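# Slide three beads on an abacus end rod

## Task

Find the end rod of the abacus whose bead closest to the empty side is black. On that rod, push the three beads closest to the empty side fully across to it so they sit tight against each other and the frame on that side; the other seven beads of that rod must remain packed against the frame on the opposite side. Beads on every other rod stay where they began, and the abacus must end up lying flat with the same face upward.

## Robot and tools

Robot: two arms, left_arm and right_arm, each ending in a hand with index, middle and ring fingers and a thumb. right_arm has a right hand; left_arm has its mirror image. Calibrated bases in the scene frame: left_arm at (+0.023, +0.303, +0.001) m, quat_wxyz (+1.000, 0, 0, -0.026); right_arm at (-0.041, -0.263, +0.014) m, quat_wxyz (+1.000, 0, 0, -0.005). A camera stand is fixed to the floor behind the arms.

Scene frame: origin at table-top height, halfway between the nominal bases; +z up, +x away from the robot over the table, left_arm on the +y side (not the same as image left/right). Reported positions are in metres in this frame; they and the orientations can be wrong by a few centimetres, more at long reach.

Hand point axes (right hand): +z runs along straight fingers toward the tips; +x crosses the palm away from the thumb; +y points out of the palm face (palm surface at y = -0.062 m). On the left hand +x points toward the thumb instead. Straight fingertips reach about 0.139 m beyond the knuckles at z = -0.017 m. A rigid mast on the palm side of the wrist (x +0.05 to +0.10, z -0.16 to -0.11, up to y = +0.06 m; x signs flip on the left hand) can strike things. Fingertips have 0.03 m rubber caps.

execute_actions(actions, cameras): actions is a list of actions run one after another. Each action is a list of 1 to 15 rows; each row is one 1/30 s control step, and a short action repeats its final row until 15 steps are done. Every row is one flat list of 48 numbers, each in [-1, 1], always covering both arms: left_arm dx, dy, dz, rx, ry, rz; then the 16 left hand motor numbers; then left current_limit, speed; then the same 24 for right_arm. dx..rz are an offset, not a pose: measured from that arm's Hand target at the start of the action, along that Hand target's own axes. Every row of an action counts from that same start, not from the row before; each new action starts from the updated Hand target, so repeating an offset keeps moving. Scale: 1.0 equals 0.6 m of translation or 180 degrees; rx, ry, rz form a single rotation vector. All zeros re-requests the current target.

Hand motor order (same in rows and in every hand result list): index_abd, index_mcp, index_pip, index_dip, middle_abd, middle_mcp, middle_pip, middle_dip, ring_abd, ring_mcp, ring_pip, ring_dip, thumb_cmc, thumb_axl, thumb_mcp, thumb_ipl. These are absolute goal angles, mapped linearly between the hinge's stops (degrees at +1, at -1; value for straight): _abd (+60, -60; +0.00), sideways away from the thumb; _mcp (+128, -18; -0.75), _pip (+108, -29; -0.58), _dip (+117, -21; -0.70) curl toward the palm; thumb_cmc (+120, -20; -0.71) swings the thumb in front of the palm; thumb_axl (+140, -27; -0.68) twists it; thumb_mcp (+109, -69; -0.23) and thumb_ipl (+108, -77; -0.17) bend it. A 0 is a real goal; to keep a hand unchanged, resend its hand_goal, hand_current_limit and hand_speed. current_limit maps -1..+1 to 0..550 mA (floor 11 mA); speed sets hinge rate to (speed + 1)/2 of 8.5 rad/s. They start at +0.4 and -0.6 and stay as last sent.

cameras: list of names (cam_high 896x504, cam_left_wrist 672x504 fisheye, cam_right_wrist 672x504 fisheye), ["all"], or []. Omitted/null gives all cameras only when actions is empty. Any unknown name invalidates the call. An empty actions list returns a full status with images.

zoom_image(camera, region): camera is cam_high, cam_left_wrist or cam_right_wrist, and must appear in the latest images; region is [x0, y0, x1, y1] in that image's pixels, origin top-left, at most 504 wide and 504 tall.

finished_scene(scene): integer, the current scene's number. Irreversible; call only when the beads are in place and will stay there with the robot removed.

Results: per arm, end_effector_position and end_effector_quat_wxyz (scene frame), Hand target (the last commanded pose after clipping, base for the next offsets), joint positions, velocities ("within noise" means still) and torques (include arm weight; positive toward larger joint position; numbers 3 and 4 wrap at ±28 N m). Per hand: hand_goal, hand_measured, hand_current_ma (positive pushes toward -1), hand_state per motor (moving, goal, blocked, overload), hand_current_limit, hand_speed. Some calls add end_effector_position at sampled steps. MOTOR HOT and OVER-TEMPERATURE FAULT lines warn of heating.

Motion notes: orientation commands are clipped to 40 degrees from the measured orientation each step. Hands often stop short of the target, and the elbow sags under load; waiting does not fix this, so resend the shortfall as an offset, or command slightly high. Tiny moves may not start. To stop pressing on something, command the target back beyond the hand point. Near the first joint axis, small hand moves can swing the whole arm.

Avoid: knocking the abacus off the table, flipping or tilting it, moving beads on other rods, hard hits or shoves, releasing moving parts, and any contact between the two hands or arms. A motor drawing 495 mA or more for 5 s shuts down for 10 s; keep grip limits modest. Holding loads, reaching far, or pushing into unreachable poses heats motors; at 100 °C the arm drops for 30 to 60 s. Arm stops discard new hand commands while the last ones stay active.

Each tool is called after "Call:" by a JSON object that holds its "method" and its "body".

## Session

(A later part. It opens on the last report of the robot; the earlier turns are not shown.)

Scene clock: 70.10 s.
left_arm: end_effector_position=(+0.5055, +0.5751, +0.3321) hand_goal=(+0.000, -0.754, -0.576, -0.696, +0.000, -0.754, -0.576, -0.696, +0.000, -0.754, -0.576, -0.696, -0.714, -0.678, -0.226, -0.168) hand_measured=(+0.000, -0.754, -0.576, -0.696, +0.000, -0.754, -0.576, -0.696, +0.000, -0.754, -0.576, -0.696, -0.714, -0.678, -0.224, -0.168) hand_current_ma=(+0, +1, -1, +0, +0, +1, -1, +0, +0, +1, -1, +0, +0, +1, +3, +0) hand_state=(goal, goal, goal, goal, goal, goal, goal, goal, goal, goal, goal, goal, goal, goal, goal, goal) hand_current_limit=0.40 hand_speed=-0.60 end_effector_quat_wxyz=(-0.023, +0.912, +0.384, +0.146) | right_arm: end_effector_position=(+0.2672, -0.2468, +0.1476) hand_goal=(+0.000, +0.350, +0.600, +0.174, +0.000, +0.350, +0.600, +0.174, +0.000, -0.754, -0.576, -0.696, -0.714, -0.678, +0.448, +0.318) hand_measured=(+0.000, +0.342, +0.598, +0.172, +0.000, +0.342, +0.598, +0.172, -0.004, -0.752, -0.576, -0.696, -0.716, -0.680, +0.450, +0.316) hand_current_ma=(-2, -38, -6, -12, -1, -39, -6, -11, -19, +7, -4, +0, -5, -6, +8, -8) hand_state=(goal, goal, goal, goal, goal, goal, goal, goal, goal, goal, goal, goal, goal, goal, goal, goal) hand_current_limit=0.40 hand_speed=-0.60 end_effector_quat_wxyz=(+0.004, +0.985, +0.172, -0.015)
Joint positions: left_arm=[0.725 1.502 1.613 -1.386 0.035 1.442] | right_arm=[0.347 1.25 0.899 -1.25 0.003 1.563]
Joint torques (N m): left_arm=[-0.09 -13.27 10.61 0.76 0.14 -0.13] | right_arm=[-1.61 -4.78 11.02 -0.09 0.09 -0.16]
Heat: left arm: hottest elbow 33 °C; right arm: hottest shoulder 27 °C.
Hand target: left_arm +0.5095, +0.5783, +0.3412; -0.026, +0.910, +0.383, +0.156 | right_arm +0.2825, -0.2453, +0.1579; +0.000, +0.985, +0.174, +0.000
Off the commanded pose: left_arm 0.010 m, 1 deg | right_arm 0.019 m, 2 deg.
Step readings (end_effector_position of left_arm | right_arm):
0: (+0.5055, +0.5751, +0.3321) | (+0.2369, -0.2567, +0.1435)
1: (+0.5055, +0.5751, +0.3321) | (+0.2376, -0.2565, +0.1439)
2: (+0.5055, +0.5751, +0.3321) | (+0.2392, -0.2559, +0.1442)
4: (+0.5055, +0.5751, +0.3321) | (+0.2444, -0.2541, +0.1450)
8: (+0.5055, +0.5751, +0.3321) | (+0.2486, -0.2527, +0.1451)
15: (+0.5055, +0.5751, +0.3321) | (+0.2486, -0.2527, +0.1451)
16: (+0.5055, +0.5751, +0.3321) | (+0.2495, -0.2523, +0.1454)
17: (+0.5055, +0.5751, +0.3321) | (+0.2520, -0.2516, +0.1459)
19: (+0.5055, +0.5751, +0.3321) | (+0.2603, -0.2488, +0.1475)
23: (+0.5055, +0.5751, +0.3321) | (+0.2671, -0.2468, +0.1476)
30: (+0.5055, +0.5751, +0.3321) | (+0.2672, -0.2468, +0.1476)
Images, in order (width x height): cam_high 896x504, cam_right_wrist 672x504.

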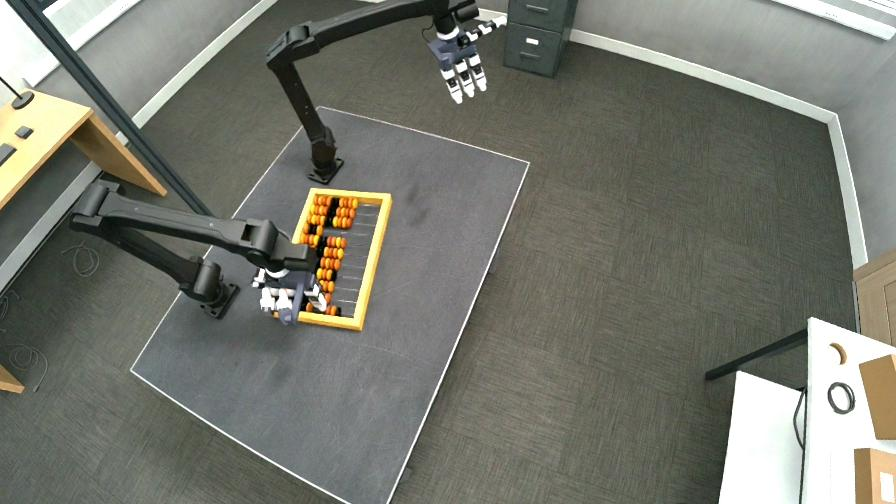

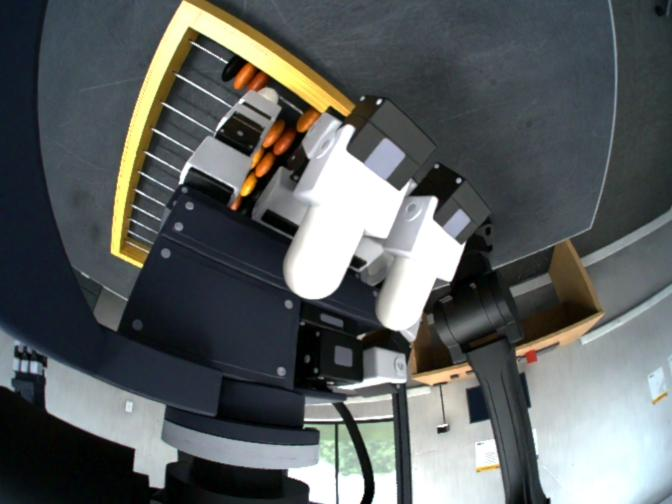

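Call:
{"method": "execute_actions", "body": {"actions": [[[0,0,0,0,0,0,0,-0.754,-0.576,-0.696,0,-0.754,-0.576,-0.696,0,-0.754,-0.576,-0.696,-0.714,-0.678,-0.226,-0.168,0.4,-0.6,0.0328,0.0048,0,0,0,0,0,0.35,0.6,0.174,0,0.35,0.6,0.174,0,-0.754,-0.576,-0.696,-0.714,-0.678,0.449,0.319,0.4,-0.6]],[[0,0,0,0,0,0,0,-0.754,-0.576,-0.696,0,-0.754,-0.576,-0.696,0,-0.754,-0.576,-0.696,-0.714,-0.678,-0.226,-0.168,0.4,-0.6,0.0328,0.0048,0,0,0,0,0,0.35,0.6,0.174,0,0.35,0.6,0.174,0,-0.754,-0.576,-0.696,-0.714,-0.678,0.449,0.319,0.4,-0.6]]], "cameras": ["cam_high","cam_right_wrist"]}}

Call:
{"method": "zoom_image", "body": {"camera": "cam_high", "region": [305, 275, 365, 335]}}

Call:
{"method": "zoom_image", "body": {"camera": "cam_right_wrist", "region": [190, 20, 340, 150]}}

Scene clock: 76.17 s.
left_arm: end_effector_position=(+0.5055, +0.5751, +0.3321) hand_goal=(+0.000, -0.754, -0.576, -0.696, +0.000, -0.754, -0.576, -0.696, +0.000, -0.754, -0.576, -0.696, -0.714, -0.678, -0.226, -0.168) hand_measured=(+0.000, -0.754, -0.576, -0.696, +0.000, -0.754, -0.576, -0.696, +0.000, -0.754, -0.576, -0.696, -0.714, -0.678, -0.224, -0.168) hand_current_ma=(+0, +1, -1, +0, +0, +1, -1, +0, +0, +1, -1, +0, +0, +1, +3, +0) hand_state=(goal, goal, goal, goal, goal, goal, goal, goal, goal, goal, goal, goal, goal, goal, goal, goal) hand_current_limit=0.40 hand_speed=-0.60 end_effector_quat_wxyz=(-0.023, +0.912, +0.384, +0.146) | right_arm: end_effector_position=(+0.3036, -0.2380, +0.1492) hand_goal=(+0.000, +0.350, +0.600, +0.174, +0.000, +0.350, +0.600, +0.174, +0.000, -0.754, -0.576, -0.696, -0.714, -0.678, +0.448, +0.318) hand_measured=(+0.000, +0.342, +0.598, +0.172, +0.000, +0.342, +0.598, +0.172, -0.006, -0.754, -0.576, -0.696, -0.716, -0.680, +0.450, +0.316) hand_current_ma=(-2, -38, -6, -12, -1, -39, -6, -11, -24, +4, -4, +0, -5, -6, +8, -8) hand_state=(goal, goal, goal, goal, goal, goal, goal, goal, goal, goal, goal, goal, goal, goal, goal, goal) hand_current_limit=0.40 hand_speed=-0.60 end_effector_quat_wxyz=(+0.004, +0.985, +0.173, -0.018)
Joint positions: left_arm=[0.725 1.502 1.613 -1.386 0.035 1.442] | right_arm=[0.336 1.353 0.996 -1.25 0.003 1.55]
Joint torques (N m): left_arm=[-0.03 -13.33 10.62 0.76 0.14 -0.12] | right_arm=[-1.85 -6.07 10.95 0.25 0.09 -0.17]
Heat: left arm: hottest elbow 34 °C; right arm: hottest elbow 28 °C.
Hand target: left_arm +0.5095, +0.5783, +0.3412; -0.026, +0.910, +0.383, +0.156 | right_arm +0.3215, -0.2372, +0.1580; +0.000, +0.985, +0.174, +0.000
Off the commanded pose: left_arm 0.010 m, 1 deg | right_arm 0.020 m, 2 deg.
Step readings (end_effector_position of left_arm | right_arm):
0: (+0.5055, +0.5751, +0.3321) | (+0.2672, -0.2468, +0.1476)
1: (+0.5055, +0.5751, +0.3321) | (+0.2684, -0.2466, +0.1479)
2: (+0.5055, +0.5751, +0.3321) | (+0.2710, -0.2460, +0.1484)
4: (+0.5055, +0.5751, +0.3321) | (+0.2786, -0.2438, +0.1491)
8: (+0.5055, +0.5751, +0.3321) | (+0.2849, -0.2421, +0.1484)
15: (+0.5055, +0.5751, +0.3321) | (+0.2849, -0.2421, +0.1484)
16: (+0.5055, +0.5751, +0.3321) | (+0.2861, -0.2419, +0.1487)
17: (+0.5055, +0.5751, +0.3321) | (+0.2889, -0.2412, +0.1492)
19: (+0.5055, +0.5751, +0.3321) | (+0.2970, -0.2393, +0.1500)
23: (+0.5055, +0.5751, +0.3321) | (+0.3036, -0.2380, +0.1492)
30: (+0.5055, +0.5751, +0.3321) | (+0.3036, -0.2380, +0.1492)
Images, in order (width x height): cam_high 896x504, cam_right_wrist 672x504.

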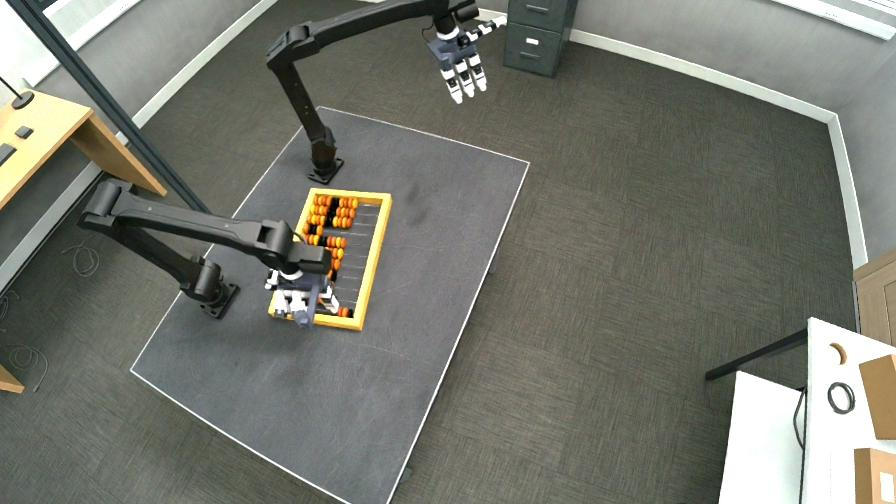

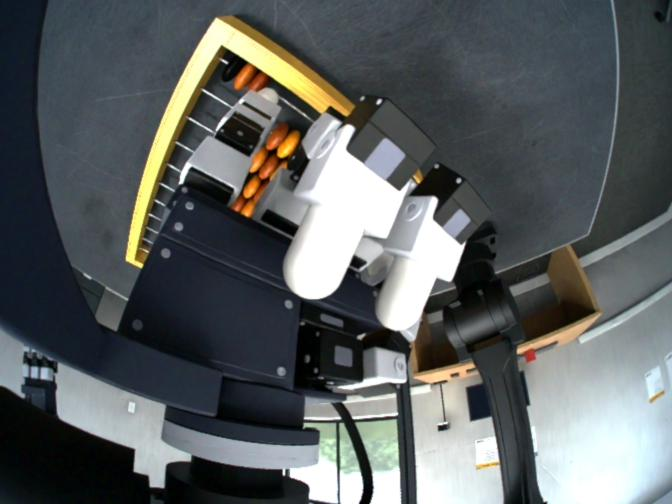

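Scaled by 8.400 from the camera's 896x504 image, which has a finer 1280x720 frame.

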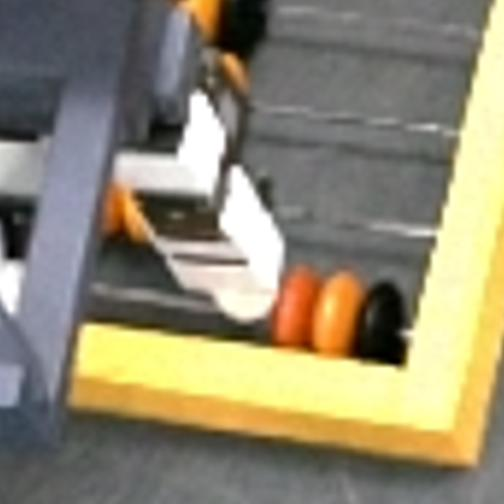

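Scaled by 3.360 from the camera's 672x504 image, which has a finer 960x720 frame.

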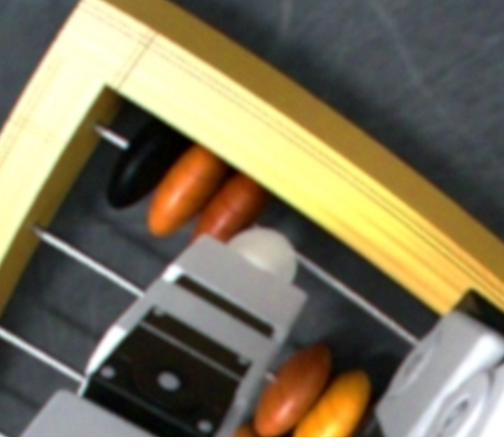

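Call:
{"method": "execute_actions", "body": {"actions": [[[0,0,0,0,0,0,0,-0.754,-0.576,-0.696,0,-0.754,-0.576,-0.696,0,-0.754,-0.576,-0.696,-0.714,-0.678,-0.226,-0.168,0.4,-0.6,0.0197,0.0029,0,0,0,0,0,0.35,0.6,0.174,0,0.35,0.6,0.174,0,-0.754,-0.576,-0.696,-0.714,-0.678,0.449,0.319,0.4,-0.6]]], "cameras": ["cam_high","cam_right_wrist"]}}

Call:
{"method": "zoom_image", "body": {"camera": "cam_right_wrist", "region": [190, 20, 340, 150]}}

Scene clock: 79.37 s.
left_arm: end_effector_position=(+0.5055, +0.5751, +0.3321) hand_goal=(+0.000, -0.754, -0.576, -0.696, +0.000, -0.754, -0.576, -0.696, +0.000, -0.754, -0.576, -0.696, -0.714, -0.678, -0.226, -0.168) hand_measured=(+0.000, -0.754, -0.576, -0.696, +0.000, -0.754, -0.576, -0.696, +0.000, -0.754, -0.576, -0.696, -0.714, -0.678, -0.224, -0.168) hand_current_ma=(+0, +1, -1, +0, +0, +1, -1, +0, +0, +1, -1, +0, +0, +1, +3, +0) hand_state=(goal, goal, goal, goal, goal, goal, goal, goal, goal, goal, goal, goal, goal, goal, goal, goal) hand_current_limit=0.40 hand_speed=-0.60 end_effector_quat_wxyz=(-0.023, +0.912, +0.384, +0.146) | right_arm: end_effector_position=(+0.3142, -0.2356, +0.1497) hand_goal=(+0.000, +0.350, +0.600, +0.174, +0.000, +0.350, +0.600, +0.174, +0.000, -0.754, -0.576, -0.696, -0.714, -0.678, +0.448, +0.318) hand_measured=(+0.000, +0.342, +0.598, +0.172, +0.000, +0.342, +0.598, +0.172, -0.006, -0.754, -0.576, -0.696, -0.716, -0.680, +0.450, +0.316) hand_current_ma=(-2, -38, -6, -12, -1, -39, -6, -11, -24, +3, -4, +0, -5, -6, +8, -8) hand_state=(goal, goal, goal, goal, goal, goal, goal, goal, goal, goal, goal, goal, goal, goal, goal, goal) hand_current_limit=0.40 hand_speed=-0.60 end_effector_quat_wxyz=(+0.004, +0.985, +0.173, -0.017)
Joint positions: left_arm=[0.725 1.502 1.613 -1.386 0.035 1.442] | right_arm=[0.333 1.38 1.024 -1.25 0.003 1.547]
Joint torques (N m): left_arm=[-0.09 -13.22 10.62 0.75 0.15 -0.12] | right_arm=[-1.85 -6.18 11.19 0.24 0.1 -0.16]
Heat: left arm: hottest elbow 34 °C; right arm: hottest elbow 28 °C.
Hand target: left_arm +0.5095, +0.5783, +0.3412; -0.026, +0.910, +0.383, +0.156 | right_arm +0.3333, -0.2347, +0.1581; +0.000, +0.985, +0.174, +0.000
Off the commanded pose: left_arm 0.010 m, 1 deg | right_arm 0.021 m, 2 deg.
Step readings (end_effector_position of left_arm | right_arm):
0: (+0.5055, +0.5751, +0.3321) | (+0.3037, -0.2379, +0.1492)
1: (+0.5055, +0.5751, +0.3321) | (+0.3044, -0.2378, +0.1494)
2: (+0.5055, +0.5751, +0.3321) | (+0.3060, -0.2375, +0.1497)
4: (+0.5055, +0.5751, +0.3321) | (+0.3105, -0.2363, +0.1500)
8: (+0.5055, +0.5751, +0.3321) | (+0.3142, -0.2356, +0.1497)
15: (+0.5055, +0.5751, +0.3321) | (+0.3142, -0.2356, +0.1497)
Images, in order (width x height): cam_high 896x504, cam_right_wrist 672x504.

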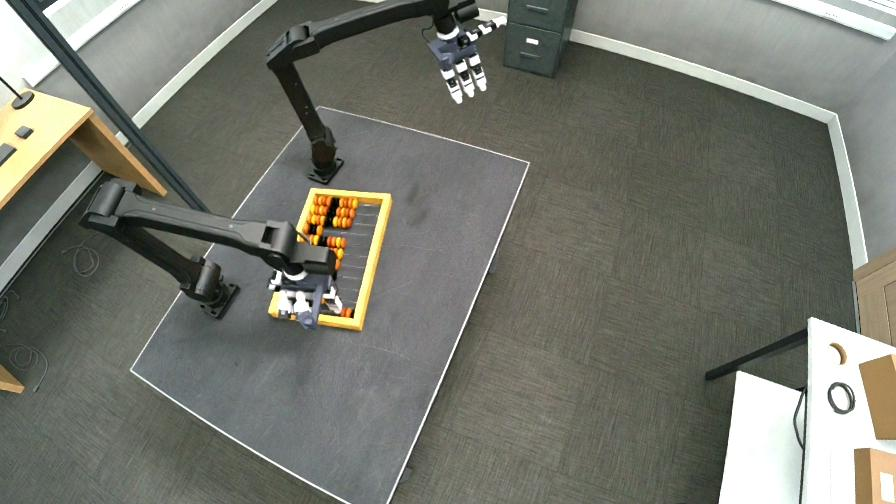

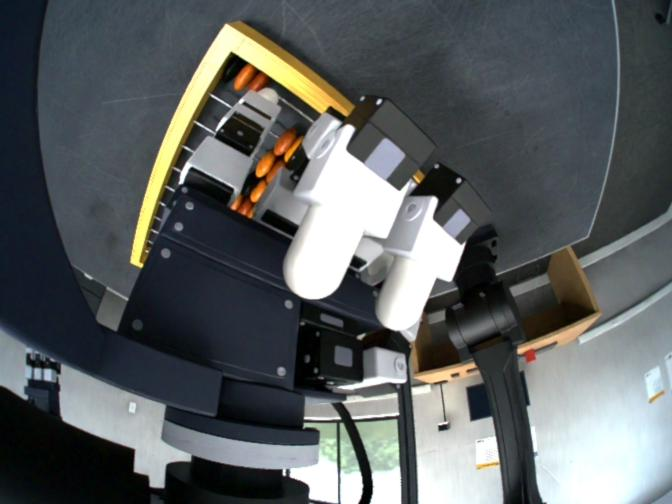

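Scaled by 3.360 from the camera's 672x504 image, which has a finer 960x720 frame.

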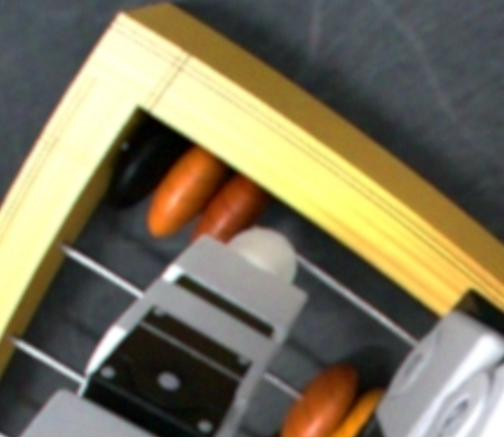

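Call:
{"method": "execute_actions", "body": {"actions": [[[0,0,0,0,0,0,0,-0.754,-0.576,-0.696,0,-0.754,-0.576,-0.696,0,-0.754,-0.576,-0.696,-0.714,-0.678,-0.226,-0.168,0.4,-0.6,0.0082,0.0012,0,0,0,0,0,0.35,0.6,0.174,0,0.35,0.6,0.174,0,-0.754,-0.576,-0.696,-0.714,-0.678,0.449,0.319,0.4,-0.6]]], "cameras": ["cam_high","cam_right_wrist"]}}

Call:
{"method": "zoom_image", "body": {"camera": "cam_right_wrist", "region": [190, 20, 340, 150]}}

Scene clock: 83.30 s.
left_arm: end_effector_position=(+0.5055, +0.5751, +0.3321) hand_goal=(+0.000, -0.754, -0.576, -0.696, +0.000, -0.754, -0.576, -0.696, +0.000, -0.754, -0.576, -0.696, -0.714, -0.678, -0.226, -0.168) hand_measured=(+0.000, -0.754, -0.576, -0.696, +0.000, -0.754, -0.576, -0.696, +0.000, -0.754, -0.576, -0.696, -0.714, -0.678, -0.224, -0.168) hand_current_ma=(+0, +1, -1, +0, +0, +1, -1, +0, +0, +1, -1, +0, +0, +1, +3, +0) hand_state=(goal, goal, goal, goal, goal, goal, goal, goal, goal, goal, goal, goal, goal, goal, goal, goal) hand_current_limit=0.40 hand_speed=-0.60 end_effector_quat_wxyz=(-0.023, +0.912, +0.384, +0.146) | right_arm: end_effector_position=(+0.3172, -0.2348, +0.1496) hand_goal=(+0.000, +0.350, +0.600, +0.174, +0.000, +0.350, +0.600, +0.174, +0.000, -0.754, -0.576, -0.696, -0.714, -0.678, +0.448, +0.318) hand_measured=(+0.000, +0.342, +0.598, +0.172, +0.000, +0.342, +0.598, +0.172, -0.022, -0.754, -0.576, -0.696, -0.716, -0.680, +0.450, +0.316) hand_current_ma=(-2, -38, -6, -12, -1, -39, -6, -11, -88, -1, -4, +0, -5, -6, +8, -8) hand_state=(goal, goal, goal, goal, goal, goal, goal, goal, blocked, goal, goal, goal, goal, goal, goal, goal) hand_current_limit=0.40 hand_speed=-0.60 end_effector_quat_wxyz=(+0.004, +0.985, +0.173, -0.018)
Joint positions: left_arm=[0.725 1.502 1.613 -1.386 0.035 1.442] | right_arm=[0.333 1.388 1.032 -1.25 0.003 1.546]
Joint torques (N m): left_arm=[-0.03 -13.27 10.61 0.75 0.14 -0.12] | right_arm=[-1.85 -6.07 11.56 0.21 0.1 -0.17]
Heat: left arm: hottest elbow 34 °C; right arm: hottest elbow 29 °C.
Hand target: left_arm +0.5095, +0.5783, +0.3412; -0.026, +0.910, +0.383, +0.156 | right_arm +0.3381, -0.2337, +0.1580; +0.000, +0.985, +0.174, +0.000
Off the commanded pose: left_arm 0.010 m, 1 deg | right_arm 0.023 m, 2 deg.
Step readings (end_effector_position of left_arm | right_arm):
0: (+0.5055, +0.5751, +0.3321) | (+0.3142, -0.2356, +0.1497)
1: (+0.5055, +0.5751, +0.3321) | (+0.3143, -0.2357, +0.1496)
2: (+0.5055, +0.5751, +0.3321) | (+0.3150, -0.2354, +0.1499)
4: (+0.5055, +0.5751, +0.3321) | (+0.3165, -0.2351, +0.1498)
8: (+0.5055, +0.5751, +0.3321) | (+0.3172, -0.2349, +0.1496)
15: (+0.5055, +0.5751, +0.3321) | (+0.3172, -0.2348, +0.1496)
Images, in order (width x height): cam_high 896x504, cam_right_wrist 672x504.

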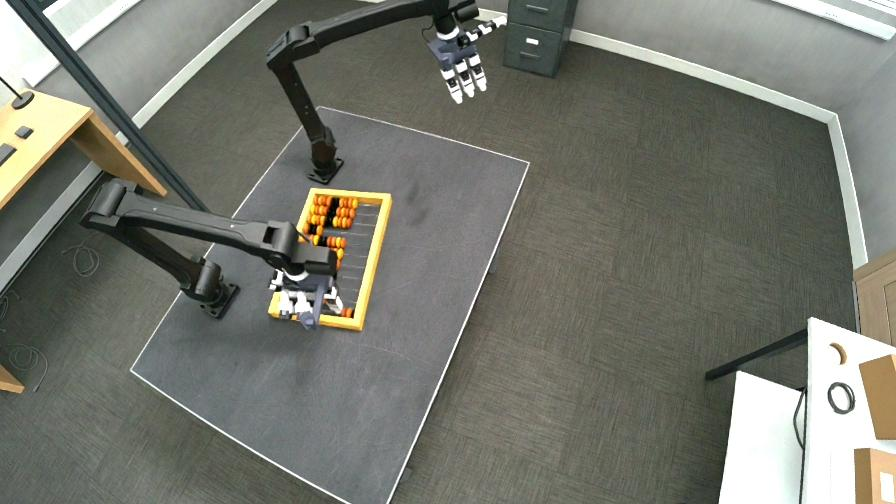

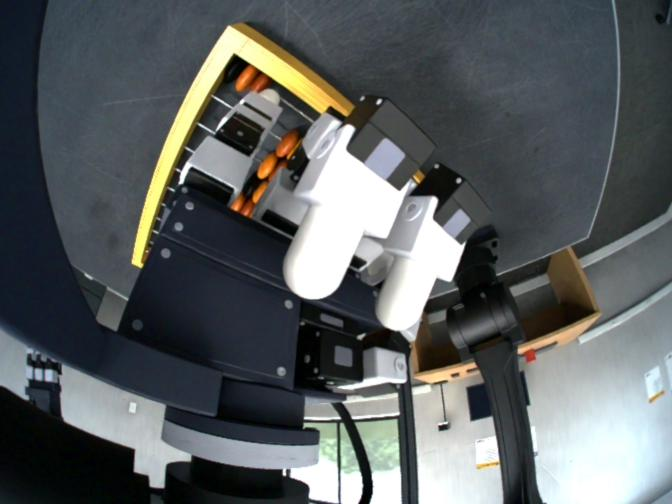

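Scaled by 3.360 from the camera's 672x504 image, which has a finer 960x720 frame.

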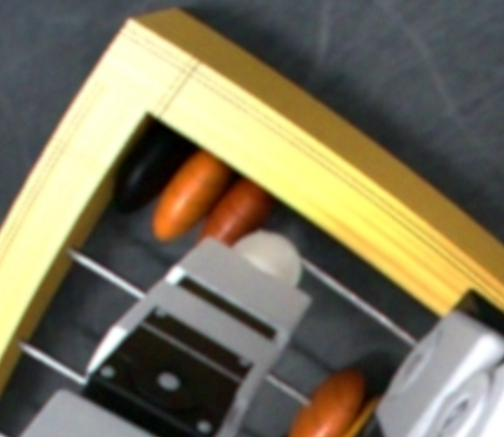

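Call:
{"method": "execute_actions", "body": {"actions": [[[0,0,0,0,0,0,0,-0.754,-0.576,-0.696,0,-0.754,-0.576,-0.696,0,-0.754,-0.576,-0.696,-0.714,-0.678,-0.226,-0.168,0.4,-0.6,0.0049,0.0007,0,0,0,0,0,0.35,0.6,0.174,0,0.35,0.6,0.174,0,-0.754,-0.576,-0.696,-0.714,-0.678,0.449,0.319,0.4,-0.6]],[[0,0,0,0,0,0,0,-0.754,-0.576,-0.696,0,-0.754,-0.576,-0.696,0,-0.754,-0.576,-0.696,-0.714,-0.678,-0.226,-0.168,0.4,-0.6,-0.0493,-0.0073,0,0,0,0,0,0.35,0.6,0.174,0,0.35,0.6,0.174,0,-0.754,-0.576,-0.696,-0.714,-0.678,0.449,0.319,0.4,-0.6]],[[0,0,0,0,0,0,0,-0.754,-0.576,-0.696,0,-0.754,-0.576,-0.696,0,-0.754,-0.576,-0.696,-0.714,-0.678,-0.226,-0.168,0.4,-0.6,0,0,-0.09,0,0,0,0,0.35,0.6,0.174,0,0.35,0.6,0.174,0,-0.754,-0.576,-0.696,-0.714,-0.678,0.449,0.319,0.4,-0.6]],[[0,0,0,0,0,0,0,-0.754,-0.576,-0.696,0,-0.754,-0.576,-0.696,0,-0.754,-0.576,-0.696,-0.714,-0.678,-0.226,-0.168,0.4,-0.6,-0.03,0.12,-0.04,0,0,0,0,0.35,0.6,0.174,0,0.35,0.6,0.174,0,-0.754,-0.576,-0.696,-0.714,-0.678,0.449,0.319,0.4,-0.6]],[[0,0,0,0,0,0,0,-0.754,-0.576,-0.696,0,-0.754,-0.576,-0.696,0,-0.754,-0.576,-0.696,-0.714,-0.678,-0.226,-0.168,0.4,-0.6,-0.107,0.12,-0.05,0,0,0,0,0.35,0.6,0.174,0,0.35,0.6,0.174,0,-0.754,-0.576,-0.696,-0.714,-0.678,0.449,0.319,0.4,-0.6]]], "cameras": ["cam_high","cam_right_wrist"]}}

Call:
{"method": "zoom_image", "body": {"camera": "cam_high", "region": [265, 255, 365, 340]}}

Call:
{"method": "zoom_image", "body": {"camera": "cam_right_wrist", "region": [100, 40, 340, 260]}}

Scene clock: 93.13 s.
left_arm: end_effector_position=(+0.5055, +0.5751, +0.3321) hand_goal=(+0.000, -0.754, -0.576, -0.696, +0.000, -0.754, -0.576, -0.696, +0.000, -0.754, -0.576, -0.696, -0.714, -0.678, -0.226, -0.168) hand_measured=(+0.000, -0.754, -0.576, -0.696, +0.000, -0.754, -0.576, -0.696, +0.000, -0.754, -0.576, -0.696, -0.714, -0.678, -0.224, -0.168) hand_current_ma=(+0, +1, -1, +0, +0, +1, -1, +0, +0, +1, -1, +0, +0, +1, +3, +0) hand_state=(goal, goal, goal, goal, goal, goal, goal, goal, goal, goal, goal, goal, goal, goal, goal, goal) hand_current_limit=0.40 hand_speed=-0.60 end_effector_quat_wxyz=(-0.023, +0.912, +0.384, +0.146) | right_arm: end_effector_position=(+0.2723, -0.4058, +0.2552) hand_goal=(+0.000, +0.350, +0.600, +0.174, +0.000, +0.350, +0.600, +0.174, +0.000, -0.754, -0.576, -0.696, -0.714, -0.678, +0.448, +0.318) hand_measured=(+0.000, +0.342, +0.598, +0.172, +0.000, +0.342, +0.598, +0.172, +0.000, -0.752, -0.576, -0.696, -0.716, -0.680, +0.450, +0.316) hand_current_ma=(-1, -44, -6, -11, -1, -42, -6, -11, -1, +9, -4, +0, -5, -7, +13, -8) hand_state=(goal, goal, goal, goal, goal, goal, goal, goal, goal, goal, goal, goal, goal, goal, goal, goal) hand_current_limit=0.40 hand_speed=-0.60 end_effector_quat_wxyz=(+0.000, +0.987, +0.159, -0.007)
Joint positions: left_arm=[0.725 1.502 1.613 -1.386 0.035 1.442] | right_arm=[-0.162 1.163 1.12 -1.54 0.004 1.079]
Joint torques (N m): left_arm=[-0.09 -13.22 10.61 0.75 0.14 -0.12] | right_arm=[0.26 -3.9 11.49 -0.4 0.03 -0.18]
Heat: left arm: hottest elbow 34 °C; right arm: hottest elbow 29 °C.
Hand target: left_arm +0.5095, +0.5783, +0.3412; -0.026, +0.910, +0.383, +0.156 | right_arm +0.2837, -0.4026, +0.2659; +0.000, +0.985, +0.174, +0.000
Off the commanded pose: left_arm 0.010 m, 1 deg | right_arm 0.016 m, 2 deg.
Step readings (end_effector_position of left_arm | right_arm):
0: (+0.5055, +0.5751, +0.3321) | (+0.3172, -0.2348, +0.1496)
1: (+0.5055, +0.5751, +0.3321) | (+0.3174, -0.2349, +0.1496)
2: (+0.5055, +0.5751, +0.3321) | (+0.3178, -0.2348, +0.1498)
4: (+0.5055, +0.5751, +0.3321) | (+0.3187, -0.2345, +0.1496)
8: (+0.5055, +0.5751, +0.3321) | (+0.3191, -0.2345, +0.1496)
15: (+0.5055, +0.5751, +0.3321) | (+0.3191, -0.2345, +0.1496)
16: (+0.5055, +0.5751, +0.3321) | (+0.3182, -0.2348, +0.1498)
17: (+0.5055, +0.5751, +0.3321) | (+0.3157, -0.2357, +0.1497)
19: (+0.5055, +0.5751, +0.3321) | (+0.3109, -0.2373, +0.1520)
23: (+0.5055, +0.5751, +0.3321) | (+0.3092, -0.2378, +0.1586)
30: (+0.5055, +0.5751, +0.3321) | (+0.3091, -0.2379, +0.1593)
31: (+0.5055, +0.5751, +0.3321) | (+0.3068, -0.2386, +0.1618)
32: (+0.5055, +0.5751, +0.3321) | (+0.3027, -0.2400, +0.1667)
34: (+0.5055, +0.5751, +0.3321) | (+0.2989, -0.2412, +0.1799)
38: (+0.5055, +0.5751, +0.3321) | (+0.3023, -0.2401, +0.1994)
45: (+0.5055, +0.5751, +0.3321) | (+0.3031, -0.2398, +0.2030)
46: (+0.5055, +0.5751, +0.3321) | (+0.3029, -0.2436, +0.2035)
47: (+0.5055, +0.5751, +0.3321) | (+0.3023, -0.2530, +0.2046)
49: (+0.5055, +0.5751, +0.3321) | (+0.3001, -0.2849, +0.2095)
53: (+0.5055, +0.5751, +0.3321) | (+0.3013, -0.3211, +0.2194)
60: (+0.5055, +0.5751, +0.3321) | (+0.3071, -0.3193, +0.2220)
61: (+0.5055, +0.5751, +0.3321) | (+0.3057, -0.3244, +0.2239)
62: (+0.5055, +0.5751, +0.3321) | (+0.3018, -0.3336, +0.2266)
64: (+0.5055, +0.5751, +0.3321) | (+0.2872, -0.3676, +0.2388)
68: (+0.5055, +0.5751, +0.3321) | (+0.2656, -0.4074, +0.2577)
75: (+0.5055, +0.5751, +0.3321) | (+0.2705, -0.4059, +0.2564)
Images, in order (width x height): cam_high 896x504, cam_right_wrist 672x504.

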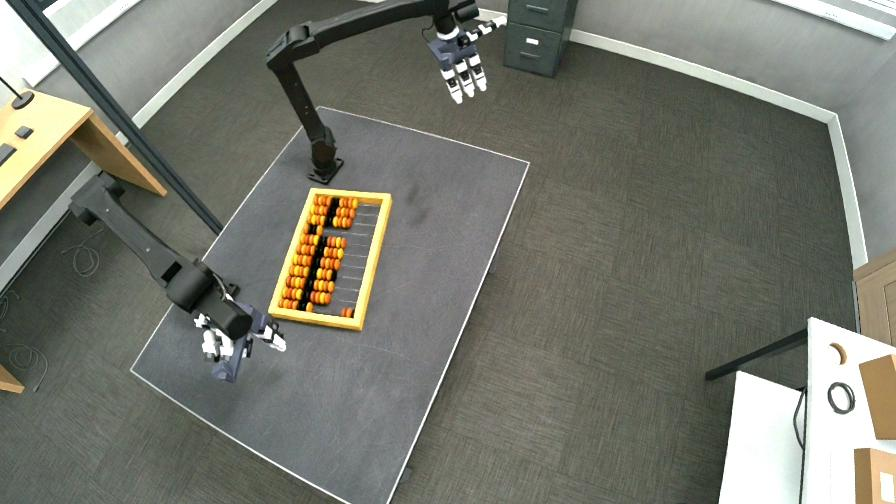

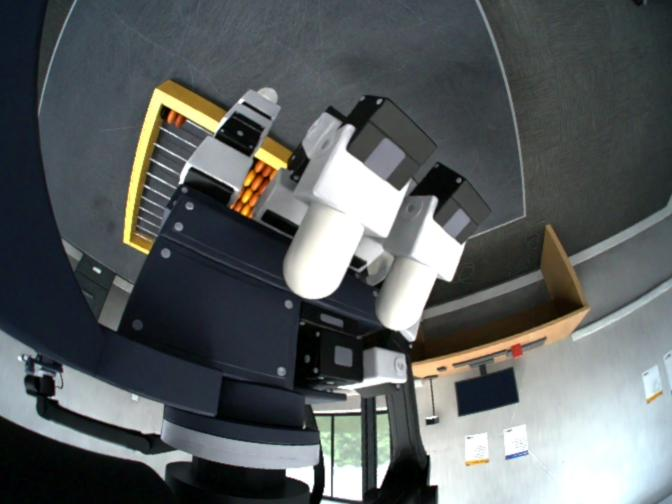

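Scaled by 5.040 from the camera's 896x504 image, which has a finer 1280x720 frame.

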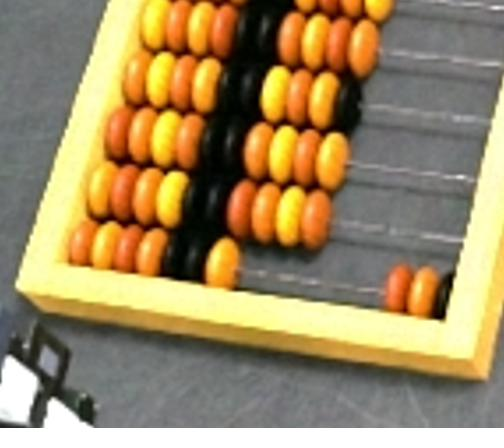

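Scaled by 2.100 from the camera's 672x504 image, which has a finer 960x720 frame.

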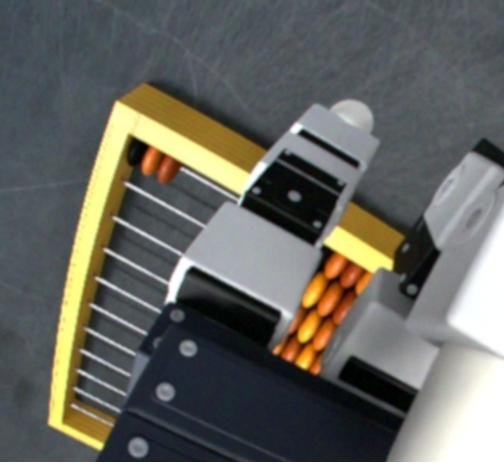

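Call:
{"method": "finished_scene", "body": {"scene": 3}}

The scene is finished: the task was done.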